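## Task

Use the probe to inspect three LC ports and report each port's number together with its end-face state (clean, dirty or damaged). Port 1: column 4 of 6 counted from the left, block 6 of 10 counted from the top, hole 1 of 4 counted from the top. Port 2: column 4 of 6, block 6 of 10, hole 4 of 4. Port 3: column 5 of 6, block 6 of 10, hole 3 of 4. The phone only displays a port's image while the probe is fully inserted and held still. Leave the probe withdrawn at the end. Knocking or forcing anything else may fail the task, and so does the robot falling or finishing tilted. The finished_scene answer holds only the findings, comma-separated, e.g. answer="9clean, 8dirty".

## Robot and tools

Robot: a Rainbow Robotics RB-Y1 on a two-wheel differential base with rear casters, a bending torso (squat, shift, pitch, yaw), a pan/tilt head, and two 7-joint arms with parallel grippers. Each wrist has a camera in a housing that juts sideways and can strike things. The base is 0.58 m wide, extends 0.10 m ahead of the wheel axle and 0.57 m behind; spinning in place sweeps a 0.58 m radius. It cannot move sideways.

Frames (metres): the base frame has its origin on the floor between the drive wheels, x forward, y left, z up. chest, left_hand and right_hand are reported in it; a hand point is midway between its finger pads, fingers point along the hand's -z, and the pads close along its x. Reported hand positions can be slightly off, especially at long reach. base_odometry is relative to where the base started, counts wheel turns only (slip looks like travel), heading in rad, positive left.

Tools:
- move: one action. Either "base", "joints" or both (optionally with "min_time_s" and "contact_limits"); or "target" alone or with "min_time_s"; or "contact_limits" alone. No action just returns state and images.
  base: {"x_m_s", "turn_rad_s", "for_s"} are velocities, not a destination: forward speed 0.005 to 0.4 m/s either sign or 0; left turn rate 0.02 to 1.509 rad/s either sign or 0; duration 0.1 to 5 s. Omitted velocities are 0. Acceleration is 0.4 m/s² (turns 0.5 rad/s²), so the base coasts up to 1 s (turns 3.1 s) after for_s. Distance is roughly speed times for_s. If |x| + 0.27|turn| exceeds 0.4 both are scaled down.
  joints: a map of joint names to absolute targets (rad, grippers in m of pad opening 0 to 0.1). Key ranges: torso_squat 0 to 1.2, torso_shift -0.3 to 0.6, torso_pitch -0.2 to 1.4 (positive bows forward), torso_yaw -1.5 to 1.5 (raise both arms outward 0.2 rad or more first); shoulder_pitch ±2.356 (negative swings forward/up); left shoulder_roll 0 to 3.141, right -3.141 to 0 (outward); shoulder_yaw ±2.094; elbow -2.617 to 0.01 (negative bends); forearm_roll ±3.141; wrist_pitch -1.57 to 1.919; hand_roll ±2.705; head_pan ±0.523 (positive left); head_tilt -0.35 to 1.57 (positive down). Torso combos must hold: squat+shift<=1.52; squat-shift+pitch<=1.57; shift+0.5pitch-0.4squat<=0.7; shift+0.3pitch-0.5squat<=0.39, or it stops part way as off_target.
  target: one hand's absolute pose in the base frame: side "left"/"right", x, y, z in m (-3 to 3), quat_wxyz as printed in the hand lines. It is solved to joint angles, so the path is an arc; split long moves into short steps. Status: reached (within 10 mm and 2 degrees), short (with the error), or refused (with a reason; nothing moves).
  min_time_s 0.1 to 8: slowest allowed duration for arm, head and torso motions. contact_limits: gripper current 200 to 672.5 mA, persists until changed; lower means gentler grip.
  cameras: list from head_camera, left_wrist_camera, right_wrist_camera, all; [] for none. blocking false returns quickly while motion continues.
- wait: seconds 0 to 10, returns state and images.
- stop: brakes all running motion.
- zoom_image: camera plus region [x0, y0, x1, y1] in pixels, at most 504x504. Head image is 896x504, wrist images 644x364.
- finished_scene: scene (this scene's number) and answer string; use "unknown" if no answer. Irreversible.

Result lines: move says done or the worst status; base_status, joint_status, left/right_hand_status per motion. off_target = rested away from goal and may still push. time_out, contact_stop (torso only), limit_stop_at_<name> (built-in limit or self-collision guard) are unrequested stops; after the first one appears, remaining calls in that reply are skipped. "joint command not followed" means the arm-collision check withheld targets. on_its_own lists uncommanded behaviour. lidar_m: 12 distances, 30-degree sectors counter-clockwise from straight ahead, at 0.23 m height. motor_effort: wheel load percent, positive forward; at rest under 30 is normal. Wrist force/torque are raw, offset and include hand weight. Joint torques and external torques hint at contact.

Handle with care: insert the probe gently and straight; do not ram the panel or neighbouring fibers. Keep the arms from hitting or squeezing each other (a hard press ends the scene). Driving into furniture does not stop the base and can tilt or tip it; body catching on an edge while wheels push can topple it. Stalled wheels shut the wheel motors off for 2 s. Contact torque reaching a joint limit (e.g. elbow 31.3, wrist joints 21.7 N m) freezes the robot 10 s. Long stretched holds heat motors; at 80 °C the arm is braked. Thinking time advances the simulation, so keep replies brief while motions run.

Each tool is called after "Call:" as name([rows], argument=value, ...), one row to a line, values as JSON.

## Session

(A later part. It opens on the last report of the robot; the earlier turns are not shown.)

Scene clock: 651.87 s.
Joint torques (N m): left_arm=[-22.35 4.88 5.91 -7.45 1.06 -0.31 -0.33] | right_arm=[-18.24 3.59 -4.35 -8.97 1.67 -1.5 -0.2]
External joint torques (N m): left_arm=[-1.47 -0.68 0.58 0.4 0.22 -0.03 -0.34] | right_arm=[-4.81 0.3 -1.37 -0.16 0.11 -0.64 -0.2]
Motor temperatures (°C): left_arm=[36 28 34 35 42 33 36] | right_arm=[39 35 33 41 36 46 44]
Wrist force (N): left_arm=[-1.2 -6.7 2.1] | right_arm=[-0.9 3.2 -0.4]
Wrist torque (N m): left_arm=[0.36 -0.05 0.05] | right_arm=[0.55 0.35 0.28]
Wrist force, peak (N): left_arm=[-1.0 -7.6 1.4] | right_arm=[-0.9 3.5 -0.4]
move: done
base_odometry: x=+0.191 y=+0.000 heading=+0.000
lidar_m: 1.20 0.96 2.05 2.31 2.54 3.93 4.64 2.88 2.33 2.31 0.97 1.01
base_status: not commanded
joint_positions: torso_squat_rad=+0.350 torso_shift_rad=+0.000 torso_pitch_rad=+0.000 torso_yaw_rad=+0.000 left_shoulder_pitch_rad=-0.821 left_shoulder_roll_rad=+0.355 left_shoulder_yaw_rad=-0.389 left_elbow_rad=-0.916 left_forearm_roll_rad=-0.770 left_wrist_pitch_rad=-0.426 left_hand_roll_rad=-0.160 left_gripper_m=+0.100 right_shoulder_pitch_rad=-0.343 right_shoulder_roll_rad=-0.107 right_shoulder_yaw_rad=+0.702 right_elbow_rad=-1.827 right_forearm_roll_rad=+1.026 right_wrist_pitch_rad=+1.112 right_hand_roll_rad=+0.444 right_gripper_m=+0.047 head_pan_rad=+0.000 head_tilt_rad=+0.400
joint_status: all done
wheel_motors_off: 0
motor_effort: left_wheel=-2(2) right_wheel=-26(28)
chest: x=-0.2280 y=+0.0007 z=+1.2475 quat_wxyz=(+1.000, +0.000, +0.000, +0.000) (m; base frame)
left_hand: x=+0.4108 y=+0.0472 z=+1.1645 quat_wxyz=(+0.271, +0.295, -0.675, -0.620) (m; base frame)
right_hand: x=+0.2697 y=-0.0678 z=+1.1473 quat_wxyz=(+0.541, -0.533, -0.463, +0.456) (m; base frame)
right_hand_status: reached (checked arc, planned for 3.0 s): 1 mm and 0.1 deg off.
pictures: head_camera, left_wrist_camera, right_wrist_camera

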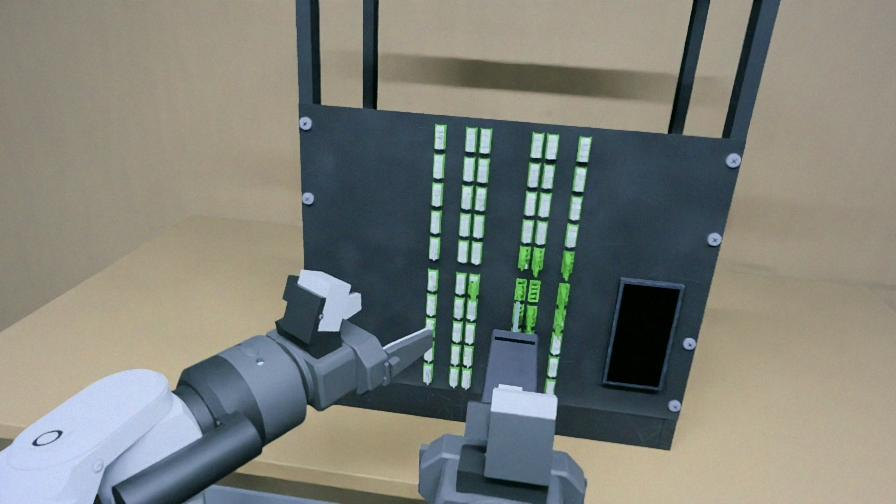

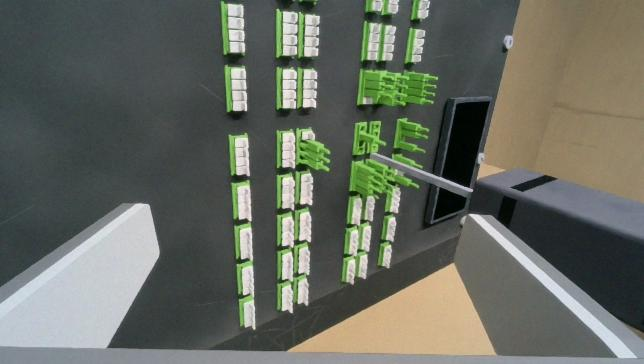

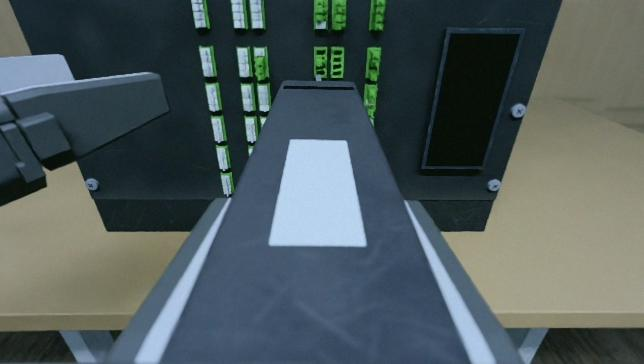

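Call:
move(target={"side":"right","x":0.2775,"y":-0.0693,"z":1.1479,"quat_wxyz":[0.5408,-0.5337,-0.4638,0.4556]}, min_time_s=1.5)

Call:
zoom_image(camera="left_wrist_camera", region=[345, 120, 405, 168])

Call:
zoom_image(camera="head_camera", region=[505, 265, 545, 305])

Call:
zoom_image(camera="right_wrist_camera", region=[300, 50, 350, 90])

Scene clock: 667.07 s.
Joint torques (N m): left_arm=[-22.29 4.7 5.89 -7.46 1.08 -0.4 -0.33] | right_arm=[-18.92 2.12 -4.23 -9.17 1.59 -1.5 -0.17]
External joint torques (N m): left_arm=[-1.41 -0.85 0.57 0.39 0.24 -0.11 -0.35] | right_arm=[-5.12 -0.96 -1.17 -0.35 0.03 -0.66 -0.16]
Motor temperatures (°C): left_arm=[36 28 34 35 42 33 36] | right_arm=[39 35 33 41 36 45 44]
Wrist force (N): left_arm=[-1.4 -6.8 1.6] | right_arm=[-0.8 3.5 -0.2]
Wrist torque (N m): left_arm=[0.41 -0.11 0.04] | right_arm=[0.53 0.36 0.28]
Wrist force, peak (N): left_arm=[-1.8 -7.5 1.6] | right_arm=[-0.8 3.6 -0.4]
move: done
base_odometry: x=+0.191 y=+0.000 heading=+0.000
lidar_m: 1.20 0.96 2.04 2.31 2.53 3.93 4.64 2.89 2.33 2.31 0.97 1.01
base_status: not commanded
joint_positions: torso_squat_rad=+0.350 torso_shift_rad=+0.000 torso_pitch_rad=+0.000 torso_yaw_rad=+0.000 left_shoulder_pitch_rad=-0.821 left_shoulder_roll_rad=+0.355 left_shoulder_yaw_rad=-0.389 left_elbow_rad=-0.916 left_forearm_roll_rad=-0.770 left_wrist_pitch_rad=-0.426 left_hand_roll_rad=-0.160 left_gripper_m=+0.100 right_shoulder_pitch_rad=-0.361 right_shoulder_roll_rad=-0.107 right_shoulder_yaw_rad=+0.687 right_elbow_rad=-1.803 right_forearm_roll_rad=+1.015 right_wrist_pitch_rad=+1.100 right_hand_roll_rad=+0.438 right_gripper_m=+0.047 head_pan_rad=+0.000 head_tilt_rad=+0.400
joint_status: all done
wheel_motors_off: 0
motor_effort: left_wheel=-2(2) right_wheel=-24(26)
chest: x=-0.2280 y=+0.0007 z=+1.2475 quat_wxyz=(+1.000, +0.000, +0.000, +0.000) (m; base frame)
left_hand: x=+0.4108 y=+0.0472 z=+1.1645 quat_wxyz=(+0.271, +0.295, -0.675, -0.620) (m; base frame)
right_hand: x=+0.2770 y=-0.0694 z=+1.1475 quat_wxyz=(+0.541, -0.533, -0.464, +0.456) (m; base frame)
right_hand_status: reached (checked arc, planned for 1.5 s): 1 mm and 0.1 deg off.
pictures: head_camera, left_wrist_camera, right_wrist_camera

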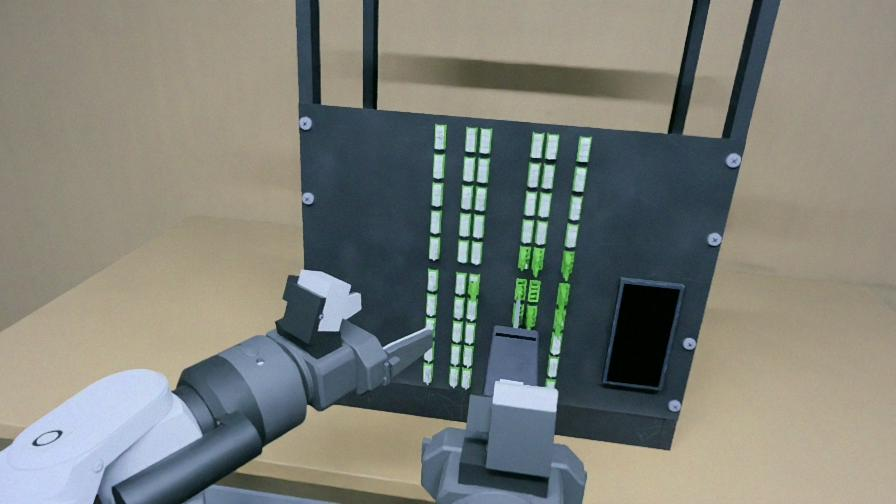

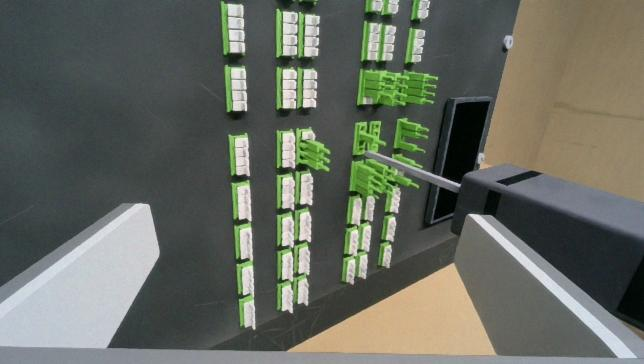

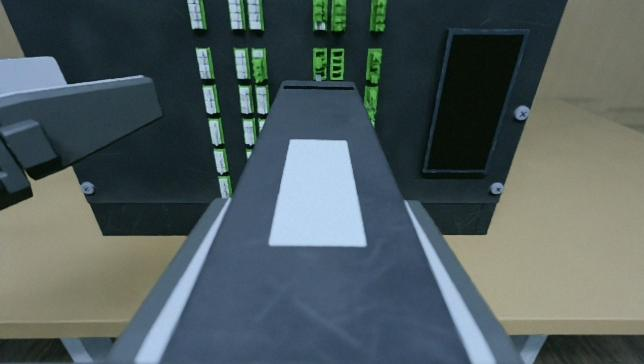

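Scaled by 8.400 from the camera's 644x364 image, which has a finer 920x520 frame.

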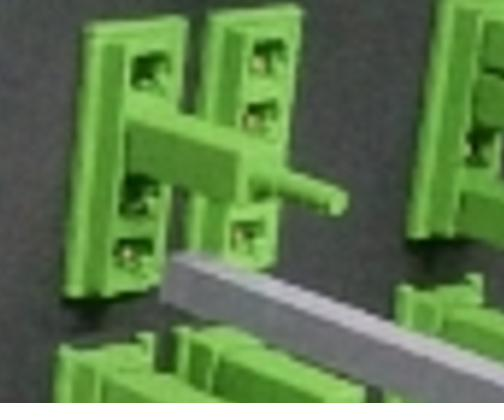

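Scaled by 12.600 from the camera's 896x504 image, which has a finer 1280x720 frame.

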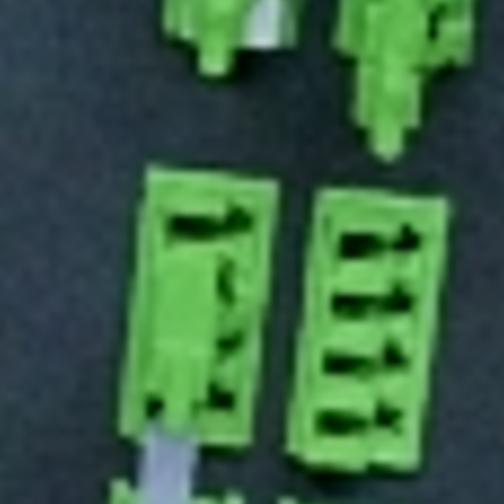

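Scaled by 10.080 from the camera's 644x364 image, which has a finer 1265x715 frame.

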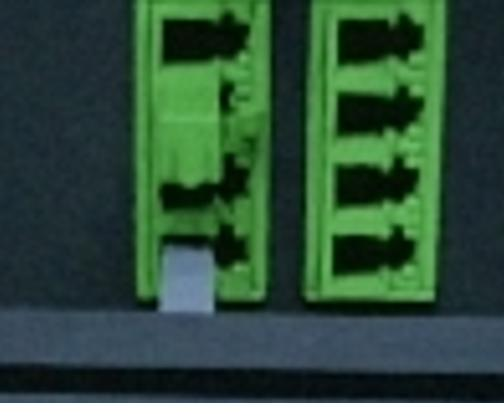

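Call:
move(target={"side":"right","x":0.2836,"y":-0.0702,"z":1.1478,"quat_wxyz":[0.5408,-0.5337,-0.4638,0.4556]}, min_time_s=1.5)

Call:
zoom_image(camera="left_wrist_camera", region=[345, 120, 405, 168])

Call:
zoom_image(camera="head_camera", region=[505, 265, 545, 305])

Call:
zoom_image(camera="right_wrist_camera", region=[300, 50, 350, 90])

Scene clock: 674.67 s.
Joint torques (N m): left_arm=[-22.38 4.85 5.76 -7.5 1.05 -0.42 -0.43] | right_arm=[-19.04 2.34 -4.29 -9.02 1.68 -1.54 -0.3]
External joint torques (N m): left_arm=[-1.5 -0.71 0.43 0.35 0.2 -0.13 -0.44] | right_arm=[-4.93 -0.58 -1.16 -0.19 0.12 -0.71 -0.29]
Motor temperatures (°C): left_arm=[36 28 34 35 42 33 36] | right_arm=[39 35 33 41 36 45 44]
Wrist force (N): left_arm=[-0.7 -6.8 1.3] | right_arm=[-0.6 3.2 -0.4]
Wrist torque (N m): left_arm=[0.40 -0.01 0.02] | right_arm=[0.57 0.39 0.28]
Wrist force, peak (N): left_arm=[-1.5 -7.2 2.0] | right_arm=[-0.9 3.7 -0.1]
move: done
base_odometry: x=+0.191 y=+0.000 heading=+0.000
lidar_m: 1.20 0.96 2.05 2.31 2.53 3.93 4.64 2.88 2.33 2.31 0.97 1.01
base_status: not commanded
joint_positions: torso_squat_rad=+0.350 torso_shift_rad=+0.000 torso_pitch_rad=+0.000 torso_yaw_rad=+0.000 left_shoulder_pitch_rad=-0.821 left_shoulder_roll_rad=+0.355 left_shoulder_yaw_rad=-0.389 left_elbow_rad=-0.916 left_forearm_roll_rad=-0.770 left_wrist_pitch_rad=-0.426 left_hand_roll_rad=-0.160 left_gripper_m=+0.100 right_shoulder_pitch_rad=-0.376 right_shoulder_roll_rad=-0.107 right_shoulder_yaw_rad=+0.675 right_elbow_rad=-1.781 right_forearm_roll_rad=+1.007 right_wrist_pitch_rad=+1.089 right_hand_roll_rad=+0.431 right_gripper_m=+0.047 head_pan_rad=+0.000 head_tilt_rad=+0.400
joint_status: all done
wheel_motors_off: 0
motor_effort: left_wheel=-2(2) right_wheel=-25(27)
chest: x=-0.2280 y=+0.0007 z=+1.2475 quat_wxyz=(+1.000, +0.000, +0.000, +0.000) (m; base frame)
left_hand: x=+0.4108 y=+0.0472 z=+1.1645 quat_wxyz=(+0.271, +0.295, -0.675, -0.620) (m; base frame)
right_hand: x=+0.2832 y=-0.0703 z=+1.1473 quat_wxyz=(+0.541, -0.533, -0.463, +0.456) (m; base frame)
right_hand_status: reached (checked arc, planned for 1.5 s): 1 mm and 0.1 deg off.
pictures: head_camera, left_wrist_camera, right_wrist_camera

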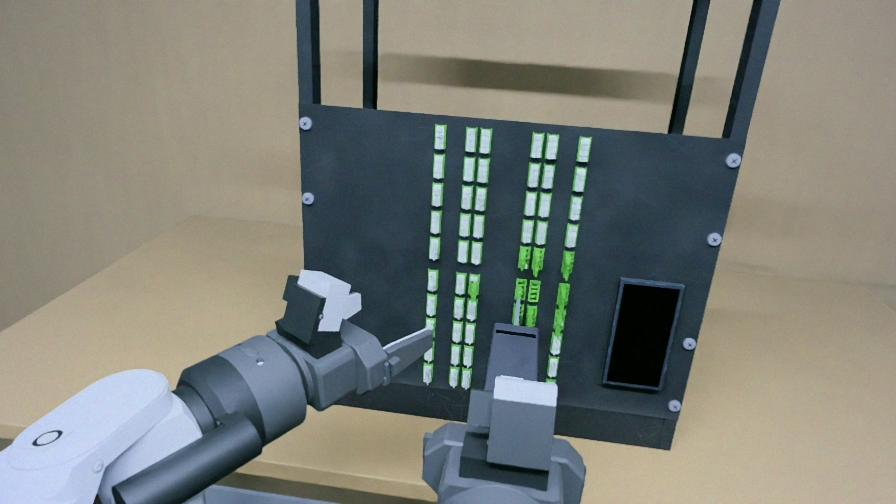

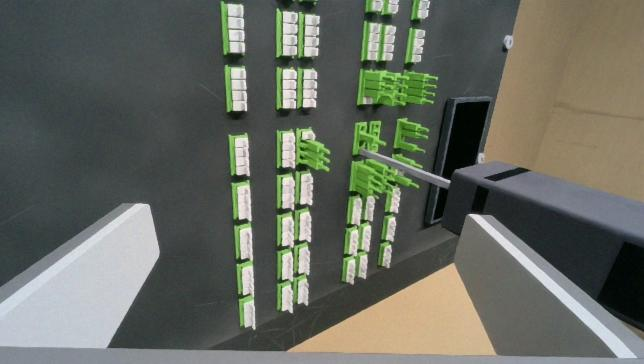

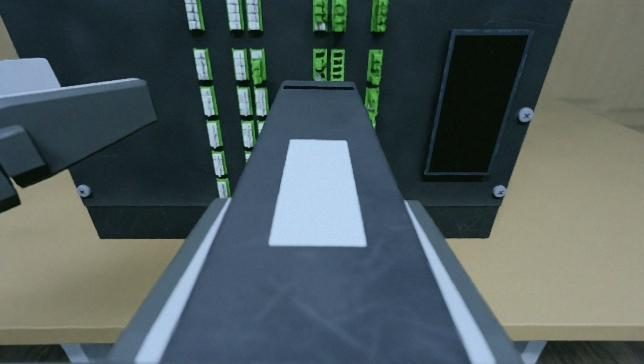

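Scaled by 8.400 from the camera's 644x364 image, which has a finer 920x520 frame.

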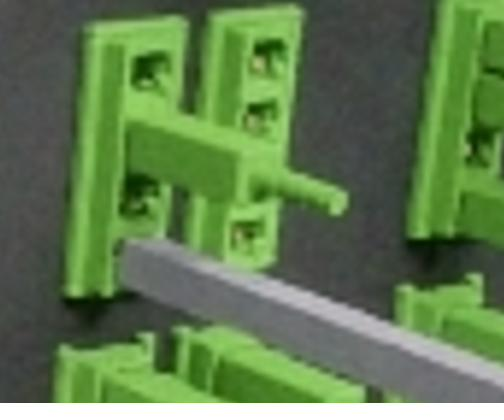

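Scaled by 12.600 from the camera's 896x504 image, which has a finer 1280x720 frame.

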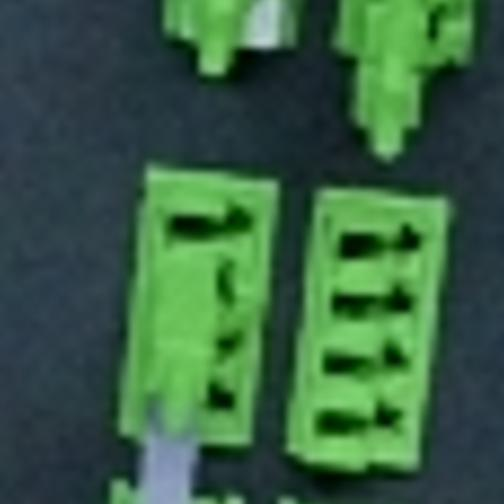

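Scaled by 10.080 from the camera's 644x364 image, which has a finer 1265x715 frame.

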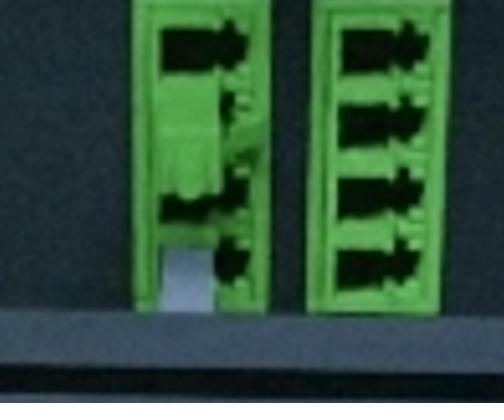

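Call:
move(target={"side":"right","x":0.2875,"y":-0.0709,"z":1.1478,"quat_wxyz":[0.5408,-0.5337,-0.4638,0.4556]}, min_time_s=1.5, cameras=["right_wrist_camera"])

Scene clock: 679.43 s.
Joint torques (N m): left_arm=[-22.4 4.79 6.04 -7.22 1.13 -0.36 -0.46] | right_arm=[-19.19 1.93 -4.85 -9.14 1.82 -1.25 -0.27]
External joint torques (N m): left_arm=[-1.53 -0.77 0.71 0.63 0.29 -0.08 -0.47] | right_arm=[-4.87 -0.88 -1.67 -0.3 0.27 -0.43 -0.26]
Motor temperatures (°C): left_arm=[36 28 34 35 42 33 36] | right_arm=[39 35 33 41 36 45 44]
Wrist force (N): left_arm=[-1.5 -7.5 1.6] | right_arm=[-0.1 4.1 -0.1]
Wrist torque (N m): left_arm=[0.47 -0.12 0.03] | right_arm=[0.58 0.31 0.28]
Wrist force, peak (N): left_arm=[-1.5 -7.5 1.6] | right_arm=[-0.7 4.7 0.0]
move: done
base_odometry: x=+0.191 y=+0.000 heading=+0.000
lidar_m: 1.20 0.96 2.05 2.31 2.53 3.93 4.64 2.88 2.33 2.32 0.97 1.01
base_status: not commanded
joint_positions: torso_squat_rad=+0.350 torso_shift_rad=+0.000 torso_pitch_rad=+0.000 torso_yaw_rad=+0.000 left_shoulder_pitch_rad=-0.821 left_shoulder_roll_rad=+0.355 left_shoulder_yaw_rad=-0.389 left_elbow_rad=-0.916 left_forearm_roll_rad=-0.770 left_wrist_pitch_rad=-0.426 left_hand_roll_rad=-0.160 left_gripper_m=+0.100 right_shoulder_pitch_rad=-0.386 right_shoulder_roll_rad=-0.108 right_shoulder_yaw_rad=+0.668 right_elbow_rad=-1.766 right_forearm_roll_rad=+1.002 right_wrist_pitch_rad=+1.082 right_hand_roll_rad=+0.427 right_gripper_m=+0.047 head_pan_rad=+0.000 head_tilt_rad=+0.400
joint_status: all done
wheel_motors_off: 0
motor_effort: left_wheel=-2(2) right_wheel=-26(27)
chest: x=-0.2280 y=+0.0007 z=+1.2475 quat_wxyz=(+1.000, +0.000, +0.000, +0.000) (m; base frame)
left_hand: x=+0.4108 y=+0.0472 z=+1.1645 quat_wxyz=(+0.271, +0.295, -0.675, -0.620) (m; base frame)
right_hand: x=+0.2872 y=-0.0709 z=+1.1473 quat_wxyz=(+0.541, -0.533, -0.464, +0.456) (m; base frame)
right_hand_status: reached (checked arc, planned for 1.5 s): 1 mm and 0.1 deg off.
pictures: right_wrist_camera

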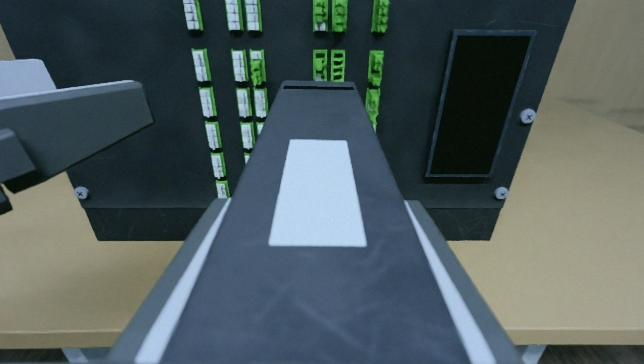

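Call:
move(target={"side":"right","x":0.2940,"y":-0.0717,"z":1.1477,"quat_wxyz":[0.5408,-0.5337,-0.4638,0.4556]}, min_time_s=2, cameras=[])

Call:
move(target={"side":"right","x":0.2976,"y":-0.0723,"z":1.1477,"quat_wxyz":[0.5408,-0.5337,-0.4638,0.4556]}, min_time_s=1.5, cameras=["right_wrist_camera"])

Call:
wait(seconds=1.5, cameras=["right_wrist_camera","head_camera"])

Call:
zoom_image(camera="head_camera", region=[610, 305, 680, 370])

Call:
zoom_image(camera="right_wrist_camera", region=[430, 60, 530, 150])

Scene clock: 687.03 s.
Joint torques (N m): left_arm=[-22.34 4.54 5.96 -7.34 1.02 -0.43 -0.37] | right_arm=[-19.39 2.74 -4.93 -9.08 1.88 -1.17 -0.2]
External joint torques (N m): left_arm=[-1.47 -1.02 0.64 0.51 0.18 -0.15 -0.38] | right_arm=[-4.75 0.1 -1.69 -0.23 0.33 -0.36 -0.2]
Motor temperatures (°C): left_arm=[36 28 34 35 42 33 36] | right_arm=[39 35 33 41 36 45 44]
Wrist force (N): left_arm=[-1.4 -7.1 1.9] | right_arm=[-0.2 3.3 -0.2]
Wrist torque (N m): left_arm=[0.41 -0.10 0.03] | right_arm=[0.57 0.24 0.28]
Wrist force, peak (N): left_arm=[-1.3 -7.3 2.2] | right_arm=[-0.7 5.1 0.2]
move: done
base_odometry: x=+0.191 y=+0.000 heading=+0.000
lidar_m: 1.20 0.97 2.05 2.31 2.54 3.92 4.64 2.88 2.34 2.32 0.97 1.01
base_status: not commanded
joint_positions: torso_squat_rad=+0.350 torso_shift_rad=+0.000 torso_pitch_rad=+0.000 torso_yaw_rad=+0.000 left_shoulder_pitch_rad=-0.821 left_shoulder_roll_rad=+0.355 left_shoulder_yaw_rad=-0.389 left_elbow_rad=-0.916 left_forearm_roll_rad=-0.770 left_wrist_pitch_rad=-0.426 left_hand_roll_rad=-0.160 left_gripper_m=+0.100 right_shoulder_pitch_rad=-0.402 right_shoulder_roll_rad=-0.108 right_shoulder_yaw_rad=+0.656 right_elbow_rad=-1.743 right_forearm_roll_rad=+0.994 right_wrist_pitch_rad=+1.071 right_hand_roll_rad=+0.420 right_gripper_m=+0.047 head_pan_rad=+0.000 head_tilt_rad=+0.400
joint_status: all done
wheel_motors_off: 0
motor_effort: left_wheel=-2(2) right_wheel=-24(27)
chest: x=-0.2280 y=+0.0007 z=+1.2475 quat_wxyz=(+1.000, +0.000, +0.000, +0.000) (m; base frame)
left_hand: x=+0.4108 y=+0.0472 z=+1.1645 quat_wxyz=(+0.271, +0.295, -0.675, -0.620) (m; base frame)
right_hand: x=+0.2936 y=-0.0718 z=+1.1472 quat_wxyz=(+0.541, -0.533, -0.463, +0.456) (m; base frame)
right_hand_status: reached (checked arc, planned for 2.0 s): 1 mm and 0.1 deg off.
pictures: none
No camera images: "cameras" was empty.

Scene clock: 688.87 s.
Joint torques (N m): left_arm=[-22.3 4.75 5.69 -7.53 1.12 -0.38 -0.25] | right_arm=[-21.33 2.52 -6.84 -7.99 1.64 -1.77 -0.21]
External joint torques (N m): left_arm=[-1.42 -0.81 0.36 0.32 0.27 -0.09 -0.26] | right_arm=[-6.5 -0.02 -3.57 0.86 0.09 -0.97 -0.21]
Motor temperatures (°C): left_arm=[36 28 34 35 42 33 36] | right_arm=[39 35 33 41 36 45 44]
Wrist force (N): left_arm=[-1.0 -6.8 1.5] | right_arm=[-1.8 3.3 14.4]
Wrist torque (N m): left_arm=[0.39 -0.06 0.02] | right_arm=[0.59 0.64 0.30]
Wrist force, peak (N): left_arm=[-1.4 -7.2 1.8] | right_arm=[-1.8 3.5 14.7]
move: done
base_odometry: x=+0.191 y=+0.000 heading=+0.000
lidar_m: 1.20 0.96 2.05 2.31 2.53 3.92 4.64 2.88 2.33 2.31 0.96 1.00
base_status: not commanded
joint_positions: torso_squat_rad=+0.350 torso_shift_rad=+0.000 torso_pitch_rad=+0.000 torso_yaw_rad=+0.000 left_shoulder_pitch_rad=-0.821 left_shoulder_roll_rad=+0.355 left_shoulder_yaw_rad=-0.389 left_elbow_rad=-0.916 left_forearm_roll_rad=-0.770 left_wrist_pitch_rad=-0.426 left_hand_roll_rad=-0.160 left_gripper_m=+0.100 right_shoulder_pitch_rad=-0.411 right_shoulder_roll_rad=-0.108 right_shoulder_yaw_rad=+0.650 right_elbow_rad=-1.729 right_forearm_roll_rad=+0.990 right_wrist_pitch_rad=+1.065 right_hand_roll_rad=+0.415 right_gripper_m=+0.047 head_pan_rad=+0.000 head_tilt_rad=+0.400
joint_status: all done
wheel_motors_off: 0
motor_effort: left_wheel=-2(2) right_wheel=-26(27)
chest: x=-0.2280 y=+0.0007 z=+1.2475 quat_wxyz=(+1.000, +0.000, +0.000, +0.000) (m; base frame)
left_hand: x=+0.4108 y=+0.0472 z=+1.1645 quat_wxyz=(+0.271, +0.295, -0.675, -0.620) (m; base frame)
right_hand: x=+0.2971 y=-0.0722 z=+1.1470 quat_wxyz=(+0.541, -0.533, -0.463, +0.456) (m; base frame)
right_hand_status: reached (checked arc, planned for 1.5 s): 1 mm and 0.1 deg off.
pictures: right_wrist_camera

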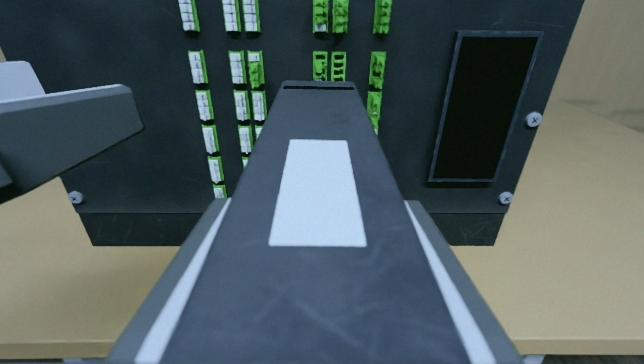

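Scene clock: 690.37 s.
Joint torques (N m): left_arm=[-22.62 4.7 5.76 -7.39 1.11 -0.42 -0.36] | right_arm=[-21.34 2.63 -6.8 -7.89 1.53 -1.86 -0.32]
External joint torques (N m): left_arm=[-1.75 -0.86 0.43 0.46 0.27 -0.14 -0.37] | right_arm=[-6.52 0.09 -3.52 0.96 -0.02 -1.05 -0.32]
Motor temperatures (°C): left_arm=[36 28 34 35 42 33 36] | right_arm=[39 35 33 41 36 45 44]
Wrist force (N): left_arm=[-1.4 -7.2 1.6] | right_arm=[-2.0 3.0 13.9]
Wrist torque (N m): left_arm=[0.44 -0.11 0.03] | right_arm=[0.61 0.63 0.27]
Wrist force, peak (N): left_arm=[-1.6 -7.2 2.0] | right_arm=[-1.6 4.0 14.4]
base_odometry: x=+0.191 y=+0.000 heading=+0.000
lidar_m: 1.20 0.96 2.05 2.31 2.53 3.93 4.64 2.88 2.33 2.31 0.97 1.01
base_status: not commanded
joint_positions: torso_squat_rad=+0.350 torso_shift_rad=+0.000 torso_pitch_rad=+0.000 torso_yaw_rad=+0.000 left_shoulder_pitch_rad=-0.821 left_shoulder_roll_rad=+0.355 left_shoulder_yaw_rad=-0.389 left_elbow_rad=-0.916 left_forearm_roll_rad=-0.770 left_wrist_pitch_rad=-0.426 left_hand_roll_rad=-0.160 left_gripper_m=+0.100 right_shoulder_pitch_rad=-0.411 right_shoulder_roll_rad=-0.108 right_shoulder_yaw_rad=+0.650 right_elbow_rad=-1.729 right_forearm_roll_rad=+0.990 right_wrist_pitch_rad=+1.065 right_hand_roll_rad=+0.415 right_gripper_m=+0.047 head_pan_rad=+0.000 head_tilt_rad=+0.400
joint_status: all done
wheel_motors_off: 0
motor_effort: left_wheel=-2(2) right_wheel=-25(27)
chest: x=-0.2280 y=+0.0007 z=+1.2475 quat_wxyz=(+1.000, +0.000, +0.000, +0.000) (m; base frame)
left_hand: x=+0.4108 y=+0.0472 z=+1.1645 quat_wxyz=(+0.271, +0.295, -0.675, -0.620) (m; base frame)
right_hand: x=+0.2971 y=-0.0722 z=+1.1470 quat_wxyz=(+0.541, -0.533, -0.463, +0.456) (m; base frame)
right_hand_status: reached (checked arc, planned for 1.5 s): 1 mm and 0.1 deg off.
wait: 1.50 s; at rest by 0.27 s
pictures: head_camera, right_wrist_camera

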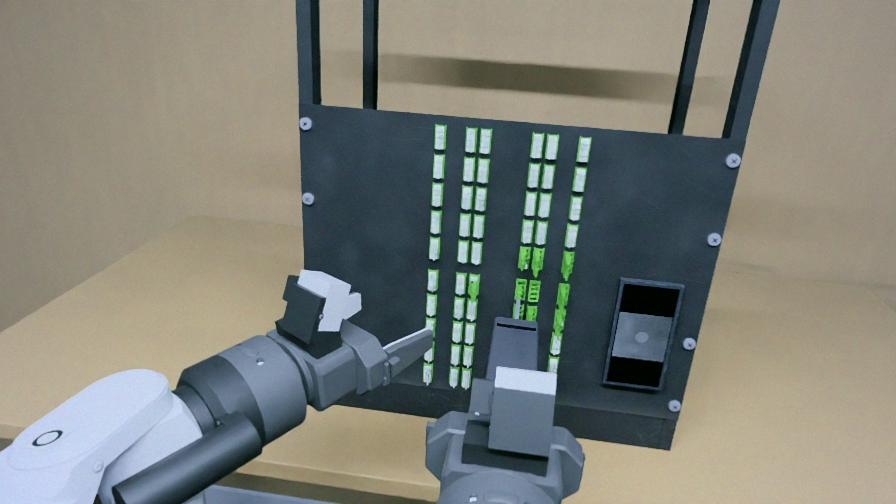

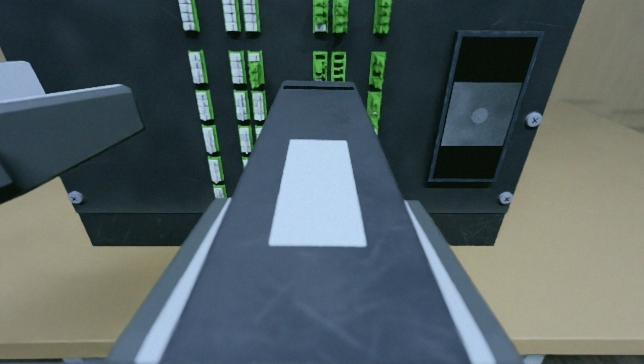

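Scaled by 7.200 from the camera's 896x504 image, which has a finer 1280x720 frame.

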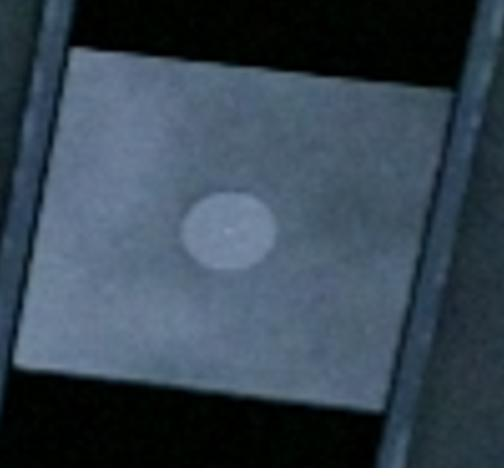

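Scaled by 5.040 from the camera's 644x364 image, which has a finer 1265x715 frame.

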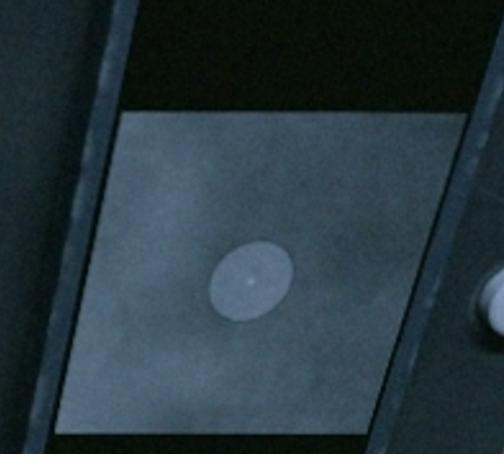

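Call:
zoom_image(camera="right_wrist_camera", region=[465, 102, 495, 128])

Call:
zoom_image(camera="head_camera", region=[630, 325, 654, 349])

Scaled by 16.800 from the camera's 644x364 image, which has a finer 1265x715 frame.

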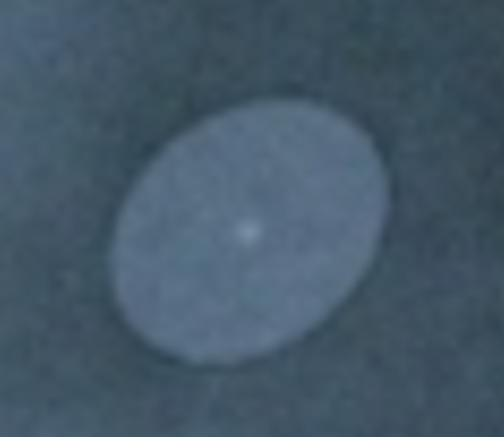

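Scaled by 21.000 from the camera's 896x504 image, which has a finer 1280x720 frame.

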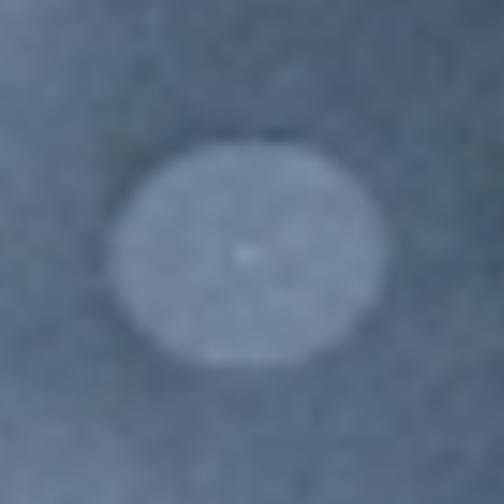

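Call:
move(target={"side":"right","x":0.2780,"y":-0.0692,"z":1.1477,"quat_wxyz":[0.5408,-0.5337,-0.4638,0.4556]}, min_time_s=2, cameras=[])

Call:
move(target={"side":"right","x":0.2360,"y":-0.0626,"z":1.1477,"quat_wxyz":[0.5408,-0.5337,-0.4638,0.4556]}, min_time_s=2, cameras=[])

Call:
move(target={"side":"right","x":0.2360,"y":-0.0789,"z":1.1537,"quat_wxyz":[0.5408,-0.5337,-0.4638,0.4556]}, min_time_s=2, cameras=["left_wrist_camera"])

Call:
move(target={"side":"right","x":0.2660,"y":-0.0836,"z":1.1537,"quat_wxyz":[0.5408,-0.5337,-0.4638,0.4556]}, min_time_s=3)

Call:
zoom_image(camera="left_wrist_camera", region=[345, 120, 405, 168])

Call:
zoom_image(camera="head_camera", region=[510, 265, 550, 305])

Call:
zoom_image(camera="right_wrist_camera", region=[300, 50, 350, 90])

Scene clock: 712.53 s.
Joint torques (N m): left_arm=[-22.56 4.65 6.03 -7.36 1.12 -0.45 -0.23] | right_arm=[-14.24 4.75 -2.17 -10.91 2.37 -0.75 0.27]
External joint torques (N m): left_arm=[-1.68 -0.91 0.7 0.49 0.27 -0.17 -0.24] | right_arm=[-0.38 1.68 0.89 -2.07 0.82 0.09 0.27]
Motor temperatures (°C): left_arm=[36 28 34 35 42 33 36] | right_arm=[39 35 33 41 36 45 44]
Wrist force (N): left_arm=[-1.2 -7.2 1.0] | right_arm=[-0.6 3.3 -0.2]
Wrist torque (N m): left_arm=[0.42 -0.08 0.06] | right_arm=[0.55 0.39 0.27]
Wrist force, peak (N): left_arm=[-1.2 -7.5 1.7] | right_arm=[-1.7 4.1 14.3]
move: done
base_odometry: x=+0.191 y=+0.000 heading=+0.000
lidar_m: 1.20 0.96 2.05 2.31 2.53 3.93 4.64 2.89 2.33 2.31 0.96 1.01
base_status: not commanded
joint_positions: torso_squat_rad=+0.350 torso_shift_rad=+0.000 torso_pitch_rad=+0.000 torso_yaw_rad=+0.000 left_shoulder_pitch_rad=-0.821 left_shoulder_roll_rad=+0.355 left_shoulder_yaw_rad=-0.389 left_elbow_rad=-0.916 left_forearm_roll_rad=-0.770 left_wrist_pitch_rad=-0.426 left_hand_roll_rad=-0.160 left_gripper_m=+0.100 right_shoulder_pitch_rad=-0.363 right_shoulder_roll_rad=-0.106 right_shoulder_yaw_rad=+0.684 right_elbow_rad=-1.798 right_forearm_roll_rad=+1.016 right_wrist_pitch_rad=+1.096 right_hand_roll_rad=+0.436 right_gripper_m=+0.047 head_pan_rad=+0.000 head_tilt_rad=+0.400
joint_status: all done
wheel_motors_off: 0
motor_effort: left_wheel=-2(2) right_wheel=-24(27)
chest: x=-0.2280 y=+0.0007 z=+1.2475 quat_wxyz=(+1.000, +0.000, +0.000, +0.000) (m; base frame)
left_hand: x=+0.4108 y=+0.0472 z=+1.1645 quat_wxyz=(+0.271, +0.295, -0.675, -0.620) (m; base frame)
right_hand: x=+0.2782 y=-0.0694 z=+1.1475 quat_wxyz=(+0.541, -0.534, -0.464, +0.456) (m; base frame)
right_hand_status: reached (checked arc, planned for 2.0 s): 0 mm and 0.0 deg off.
pictures: none
No camera images: "cameras" was empty.

Scene clock: 714.87 s.
Joint torques (N m): left_arm=[-22.15 4.74 5.95 -7.35 0.99 -0.42 -0.28] | right_arm=[-12.08 5.89 -1.72 -10.71 2.41 -0.91 0.26]
External joint torques (N m): left_arm=[-1.27 -0.82 0.62 0.51 0.15 -0.14 -0.3] | right_arm=[-0.35 1.76 0.78 -1.94 0.83 -0.01 0.27]
Motor temperatures (°C): left_arm=[36 28 34 35 42 33 36] | right_arm=[39 35 33 41 36 45 44]
Wrist force (N): left_arm=[-1.5 -7.0 1.2] | right_arm=[-0.8 3.4 -0.4]
Wrist torque (N m): left_arm=[0.41 -0.12 0.03] | right_arm=[0.54 0.37 0.28]
Wrist force, peak (N): left_arm=[-1.0 -7.3 1.5] | right_arm=[-0.9 3.5 -0.4]
move: done
base_odometry: x=+0.191 y=+0.000 heading=+0.000
lidar_m: 1.20 0.97 2.05 2.31 2.53 3.92 4.64 2.88 2.33 2.32 0.97 1.01
base_status: not commanded
joint_positions: torso_squat_rad=+0.350 torso_shift_rad=+0.000 torso_pitch_rad=+0.000 torso_yaw_rad=+0.000 left_shoulder_pitch_rad=-0.821 left_shoulder_roll_rad=+0.355 left_shoulder_yaw_rad=-0.389 left_elbow_rad=-0.916 left_forearm_roll_rad=-0.770 left_wrist_pitch_rad=-0.426 left_hand_roll_rad=-0.160 left_gripper_m=+0.100 right_shoulder_pitch_rad=-0.259 right_shoulder_roll_rad=-0.103 right_shoulder_yaw_rad=+0.770 right_elbow_rad=-1.931 right_forearm_roll_rad=+1.084 right_wrist_pitch_rad=+1.159 right_hand_roll_rad=+0.473 right_gripper_m=+0.047 head_pan_rad=+0.000 head_tilt_rad=+0.400
joint_status: all done
wheel_motors_off: 0
motor_effort: left_wheel=-2(2) right_wheel=-25(27)
chest: x=-0.2280 y=+0.0007 z=+1.2475 quat_wxyz=(+1.000, +0.000, +0.000, +0.000) (m; base frame)
left_hand: x=+0.4108 y=+0.0472 z=+1.1645 quat_wxyz=(+0.271, +0.295, -0.675, -0.620) (m; base frame)
right_hand: x=+0.2364 y=-0.0627 z=+1.1475 quat_wxyz=(+0.541, -0.534, -0.464, +0.456) (m; base frame)
right_hand_status: reached (checked arc, planned for 2.0 s): 0 mm and 0.0 deg off.
pictures: none
No camera images: "cameras" was empty.

Scene clock: 717.20 s.
Joint torques (N m): left_arm=[-22.52 4.83 5.85 -7.51 1.12 -0.34 -0.33] | right_arm=[-11.85 2.52 -3.91 -10.75 1.69 -1.64 0.23]
External joint torques (N m): left_arm=[-1.64 -0.73 0.52 0.34 0.28 -0.06 -0.34] | right_arm=[-0.22 -0.84 -1.2 -2.05 0.14 -0.69 0.23]
Motor temperatures (°C): left_arm=[36 28 34 35 42 33 36] | right_arm=[39 35 33 41 36 45 44]
Wrist force (N): left_arm=[-1.2 -6.8 1.5] | right_arm=[-0.7 3.2 -0.3]
Wrist torque (N m): left_arm=[0.39 -0.10 0.02] | right_arm=[0.56 0.38 0.28]
Wrist force, peak (N): left_arm=[-1.6 -7.2 1.5] | right_arm=[-0.8 3.5 -0.5]
move: done
base_odometry: x=+0.191 y=+0.000 heading=+0.000
lidar_m: 1.20 0.97 2.05 2.31 2.53 3.93 4.64 2.87 2.33 2.31 0.97 1.01
base_status: not commanded
joint_positions: torso_squat_rad=+0.350 torso_shift_rad=+0.000 torso_pitch_rad=+0.000 torso_yaw_rad=+0.000 left_shoulder_pitch_rad=-0.821 left_shoulder_roll_rad=+0.355 left_shoulder_yaw_rad=-0.389 left_elbow_rad=-0.916 left_forearm_roll_rad=-0.770 left_wrist_pitch_rad=-0.426 left_hand_roll_rad=-0.160 left_gripper_m=+0.100 right_shoulder_pitch_rad=-0.246 right_shoulder_roll_rad=-0.140 right_shoulder_yaw_rad=+0.746 right_elbow_rad=-1.986 right_forearm_roll_rad=+1.049 right_wrist_pitch_rad=+1.152 right_hand_roll_rad=+0.500 right_gripper_m=+0.047 head_pan_rad=+0.000 head_tilt_rad=+0.400
joint_status: all done
wheel_motors_off: 0
motor_effort: left_wheel=-2(2) right_wheel=-25(27)
chest: x=-0.2280 y=+0.0007 z=+1.2475 quat_wxyz=(+1.000, +0.000, +0.000, +0.000) (m; base frame)
left_hand: x=+0.4108 y=+0.0472 z=+1.1645 quat_wxyz=(+0.271, +0.295, -0.675, -0.620) (m; base frame)
right_hand: x=+0.2360 y=-0.0781 z=+1.1539 quat_wxyz=(+0.540, -0.535, -0.464, +0.455) (m; base frame)
right_hand_status: reached (checked arc, planned for 2.0 s): 1 mm and 0.2 deg off.
pictures: left_wrist_camera

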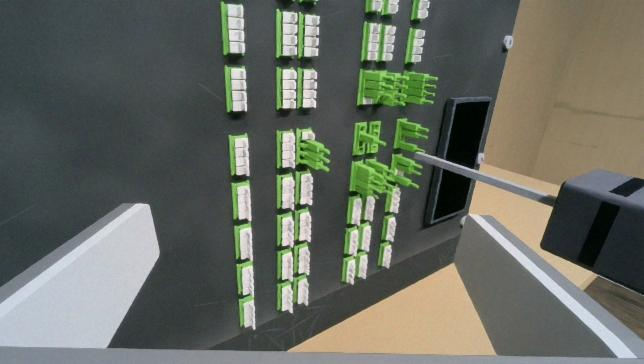

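Scene clock: 720.53 s.
Joint torques (N m): left_arm=[-22.59 4.72 5.8 -7.41 1.06 -0.41 -0.27] | right_arm=[-17.73 1.77 -4.68 -9.12 1.63 -1.63 -0.21]
External joint torques (N m): left_arm=[-1.72 -0.84 0.47 0.44 0.21 -0.13 -0.28] | right_arm=[-4.59 -0.86 -1.58 -0.36 0.09 -0.71 -0.2]
Motor temperatures (°C): left_arm=[36 28 34 35 42 33 36] | right_arm=[39 35 33 41 36 45 44]
Wrist force (N): left_arm=[-1.3 -6.9 1.5] | right_arm=[-0.8 3.2 -0.4]
Wrist torque (N m): left_arm=[0.38 -0.08 0.03] | right_arm=[0.56 0.36 0.28]
Wrist force, peak (N): left_arm=[-1.3 -7.4 1.5] | right_arm=[-0.9 3.5 -0.1]
move: done
base_odometry: x=+0.191 y=+0.000 heading=+0.000
lidar_m: 1.20 0.97 2.03 2.31 2.54 3.93 4.64 2.88 2.34 2.31 0.96 1.01
base_status: not commanded
joint_positions: torso_squat_rad=+0.350 torso_shift_rad=+0.000 torso_pitch_rad=+0.000 torso_yaw_rad=+0.000 left_shoulder_pitch_rad=-0.821 left_shoulder_roll_rad=+0.355 left_shoulder_yaw_rad=-0.389 left_elbow_rad=-0.916 left_forearm_roll_rad=-0.770 left_wrist_pitch_rad=-0.426 left_hand_roll_rad=-0.160 left_gripper_m=+0.100 right_shoulder_pitch_rad=-0.316 right_shoulder_roll_rad=-0.143 right_shoulder_yaw_rad=+0.682 right_elbow_rad=-1.896 right_forearm_roll_rad=+0.991 right_wrist_pitch_rad=+1.107 right_hand_roll_rad=+0.481 right_gripper_m=+0.047 head_pan_rad=+0.000 head_tilt_rad=+0.400
joint_status: all done
wheel_motors_off: 0
motor_effort: left_wheel=-2(2) right_wheel=-26(27)
chest: x=-0.2280 y=+0.0007 z=+1.2475 quat_wxyz=(+1.000, +0.000, +0.000, +0.000) (m; base frame)
left_hand: x=+0.4108 y=+0.0472 z=+1.1645 quat_wxyz=(+0.271, +0.295, -0.675, -0.620) (m; base frame)
right_hand: x=+0.2657 y=-0.0836 z=+1.1532 quat_wxyz=(+0.541, -0.533, -0.463, +0.456) (m; base frame)
right_hand_status: reached (checked arc, planned for 3.0 s): 1 mm and 0.1 deg off.
pictures: head_camera, left_wrist_camera, right_wrist_camera

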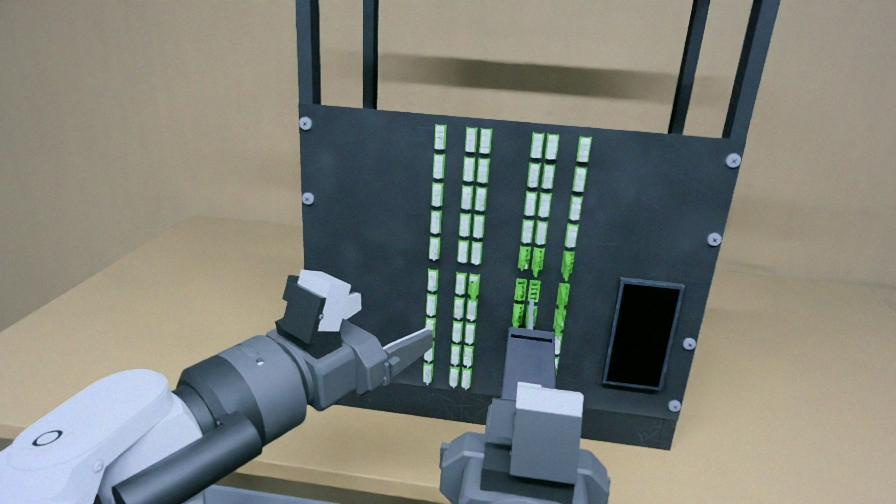

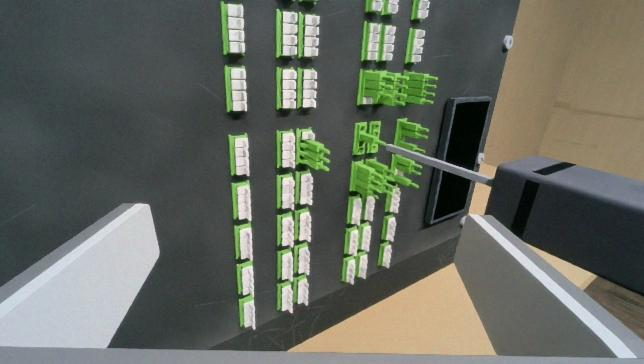

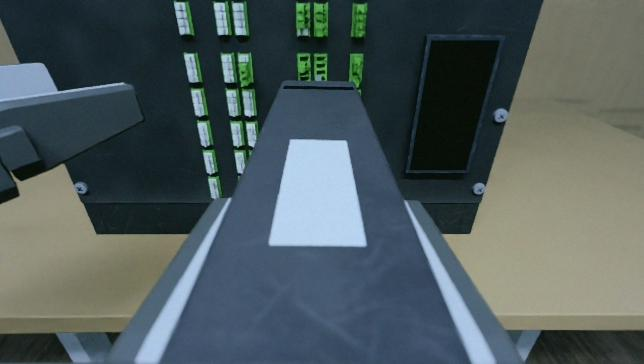

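Scaled by 8.400 from the camera's 644x364 image, which has a finer 920x520 frame.

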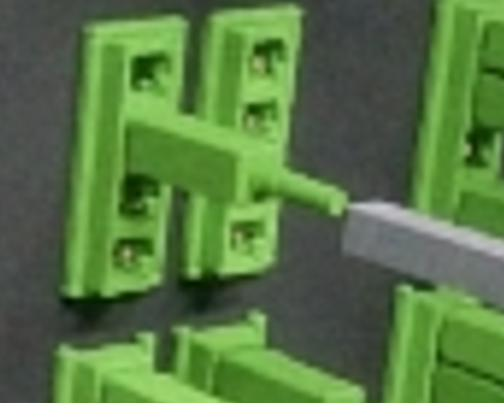

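Scaled by 12.600 from the camera's 896x504 image, which has a finer 1280x720 frame.

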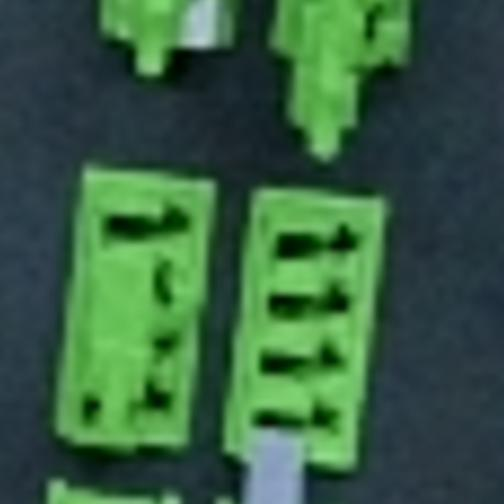

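Scaled by 10.080 from the camera's 644x364 image, which has a finer 1265x715 frame.

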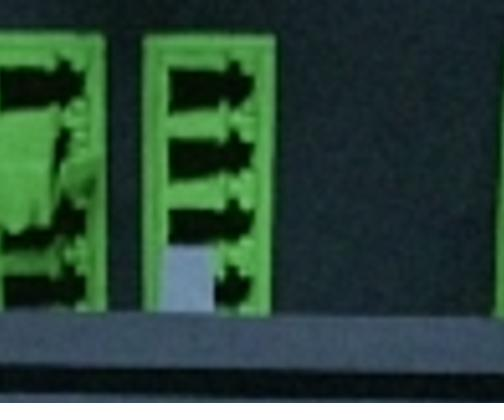

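Call:
move(target={"side":"right","x":0.2740,"y":-0.0849,"z":1.1534,"quat_wxyz":[0.5408,-0.5337,-0.4638,0.4556]}, min_time_s=1.5)

Call:
zoom_image(camera="left_wrist_camera", region=[345, 120, 405, 168])

Call:
zoom_image(camera="head_camera", region=[510, 265, 550, 305])

Call:
zoom_image(camera="right_wrist_camera", region=[300, 50, 350, 90])

Scene clock: 733.90 s.
Joint torques (N m): left_arm=[-22.59 4.7 5.71 -7.36 1.13 -0.35 -0.35] | right_arm=[-18.32 1.42 -4.57 -8.96 1.63 -1.68 -0.21]
External joint torques (N m): left_arm=[-1.72 -0.86 0.38 0.49 0.28 -0.06 -0.37] | right_arm=[-4.79 -1.02 -1.37 -0.2 0.09 -0.77 -0.21]
Motor temperatures (°C): left_arm=[37 28 34 35 42 33 36] | right_arm=[39 35 33 41 36 45 44]
Wrist force (N): left_arm=[-1.1 -7.1 1.5] | right_arm=[-0.8 3.0 -0.4]
Wrist torque (N m): left_arm=[0.42 -0.09 0.03] | right_arm=[0.57 0.37 0.28]
Wrist force, peak (N): left_arm=[-1.7 -7.5 1.9] | right_arm=[-0.8 3.5 -0.3]
move: done
base_odometry: x=+0.191 y=+0.000 heading=+0.000
lidar_m: 1.20 0.96 2.05 2.31 2.54 3.92 4.64 2.88 2.33 2.31 0.97 1.01
base_status: not commanded
joint_positions: torso_squat_rad=+0.350 torso_shift_rad=+0.000 torso_pitch_rad=+0.000 torso_yaw_rad=+0.000 left_shoulder_pitch_rad=-0.821 left_shoulder_roll_rad=+0.355 left_shoulder_yaw_rad=-0.389 left_elbow_rad=-0.916 left_forearm_roll_rad=-0.770 left_wrist_pitch_rad=-0.426 left_hand_roll_rad=-0.160 left_gripper_m=+0.100 right_shoulder_pitch_rad=-0.335 right_shoulder_roll_rad=-0.144 right_shoulder_yaw_rad=+0.667 right_elbow_rad=-1.869 right_forearm_roll_rad=+0.980 right_wrist_pitch_rad=+1.094 right_hand_roll_rad=+0.473 right_gripper_m=+0.047 head_pan_rad=+0.000 head_tilt_rad=+0.400
joint_status: all done
wheel_motors_off: 0
motor_effort: left_wheel=-2(2) right_wheel=-25(27)
chest: x=-0.2280 y=+0.0007 z=+1.2475 quat_wxyz=(+1.000, +0.000, +0.000, +0.000) (m; base frame)
left_hand: x=+0.4108 y=+0.0472 z=+1.1645 quat_wxyz=(+0.271, +0.295, -0.675, -0.620) (m; base frame)
right_hand: x=+0.2735 y=-0.0850 z=+1.1530 quat_wxyz=(+0.541, -0.533, -0.464, +0.456) (m; base frame)
right_hand_status: reached (checked arc, planned for 1.5 s): 1 mm and 0.1 deg off.
pictures: head_camera, left_wrist_camera, right_wrist_camera

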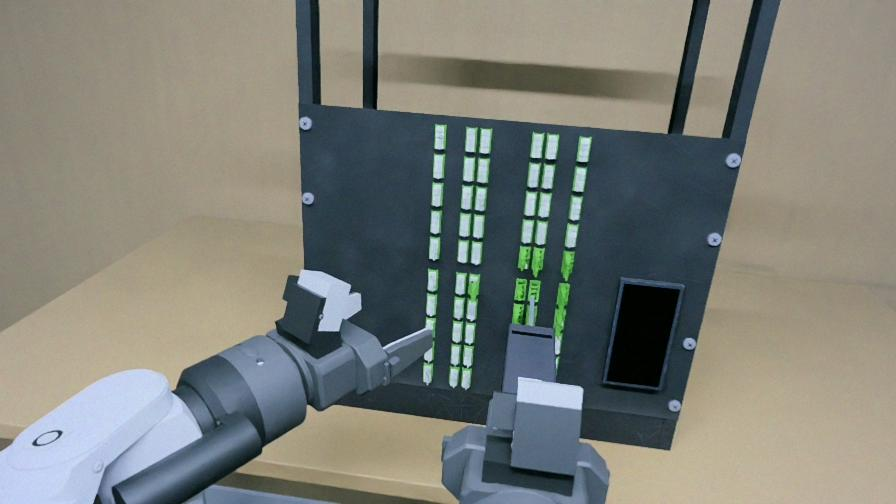

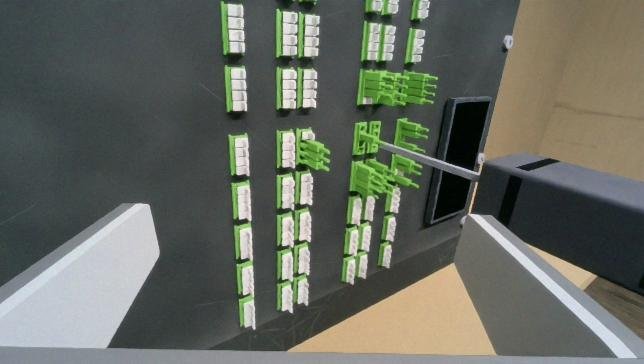

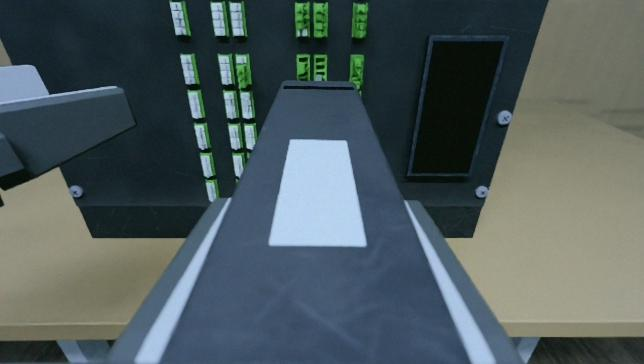

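Scaled by 8.400 from the camera's 644x364 image, which has a finer 920x520 frame.

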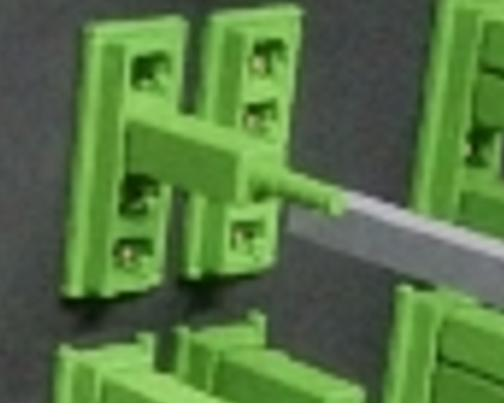

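Scaled by 12.600 from the camera's 896x504 image, which has a finer 1280x720 frame.

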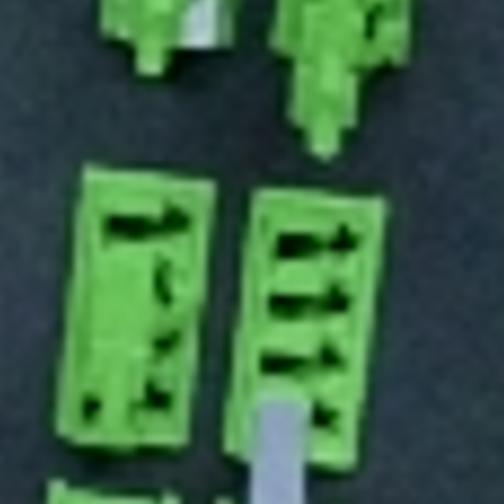

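Scaled by 10.080 from the camera's 644x364 image, which has a finer 1265x715 frame.

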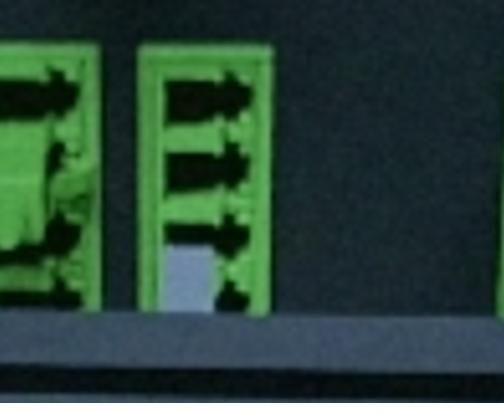

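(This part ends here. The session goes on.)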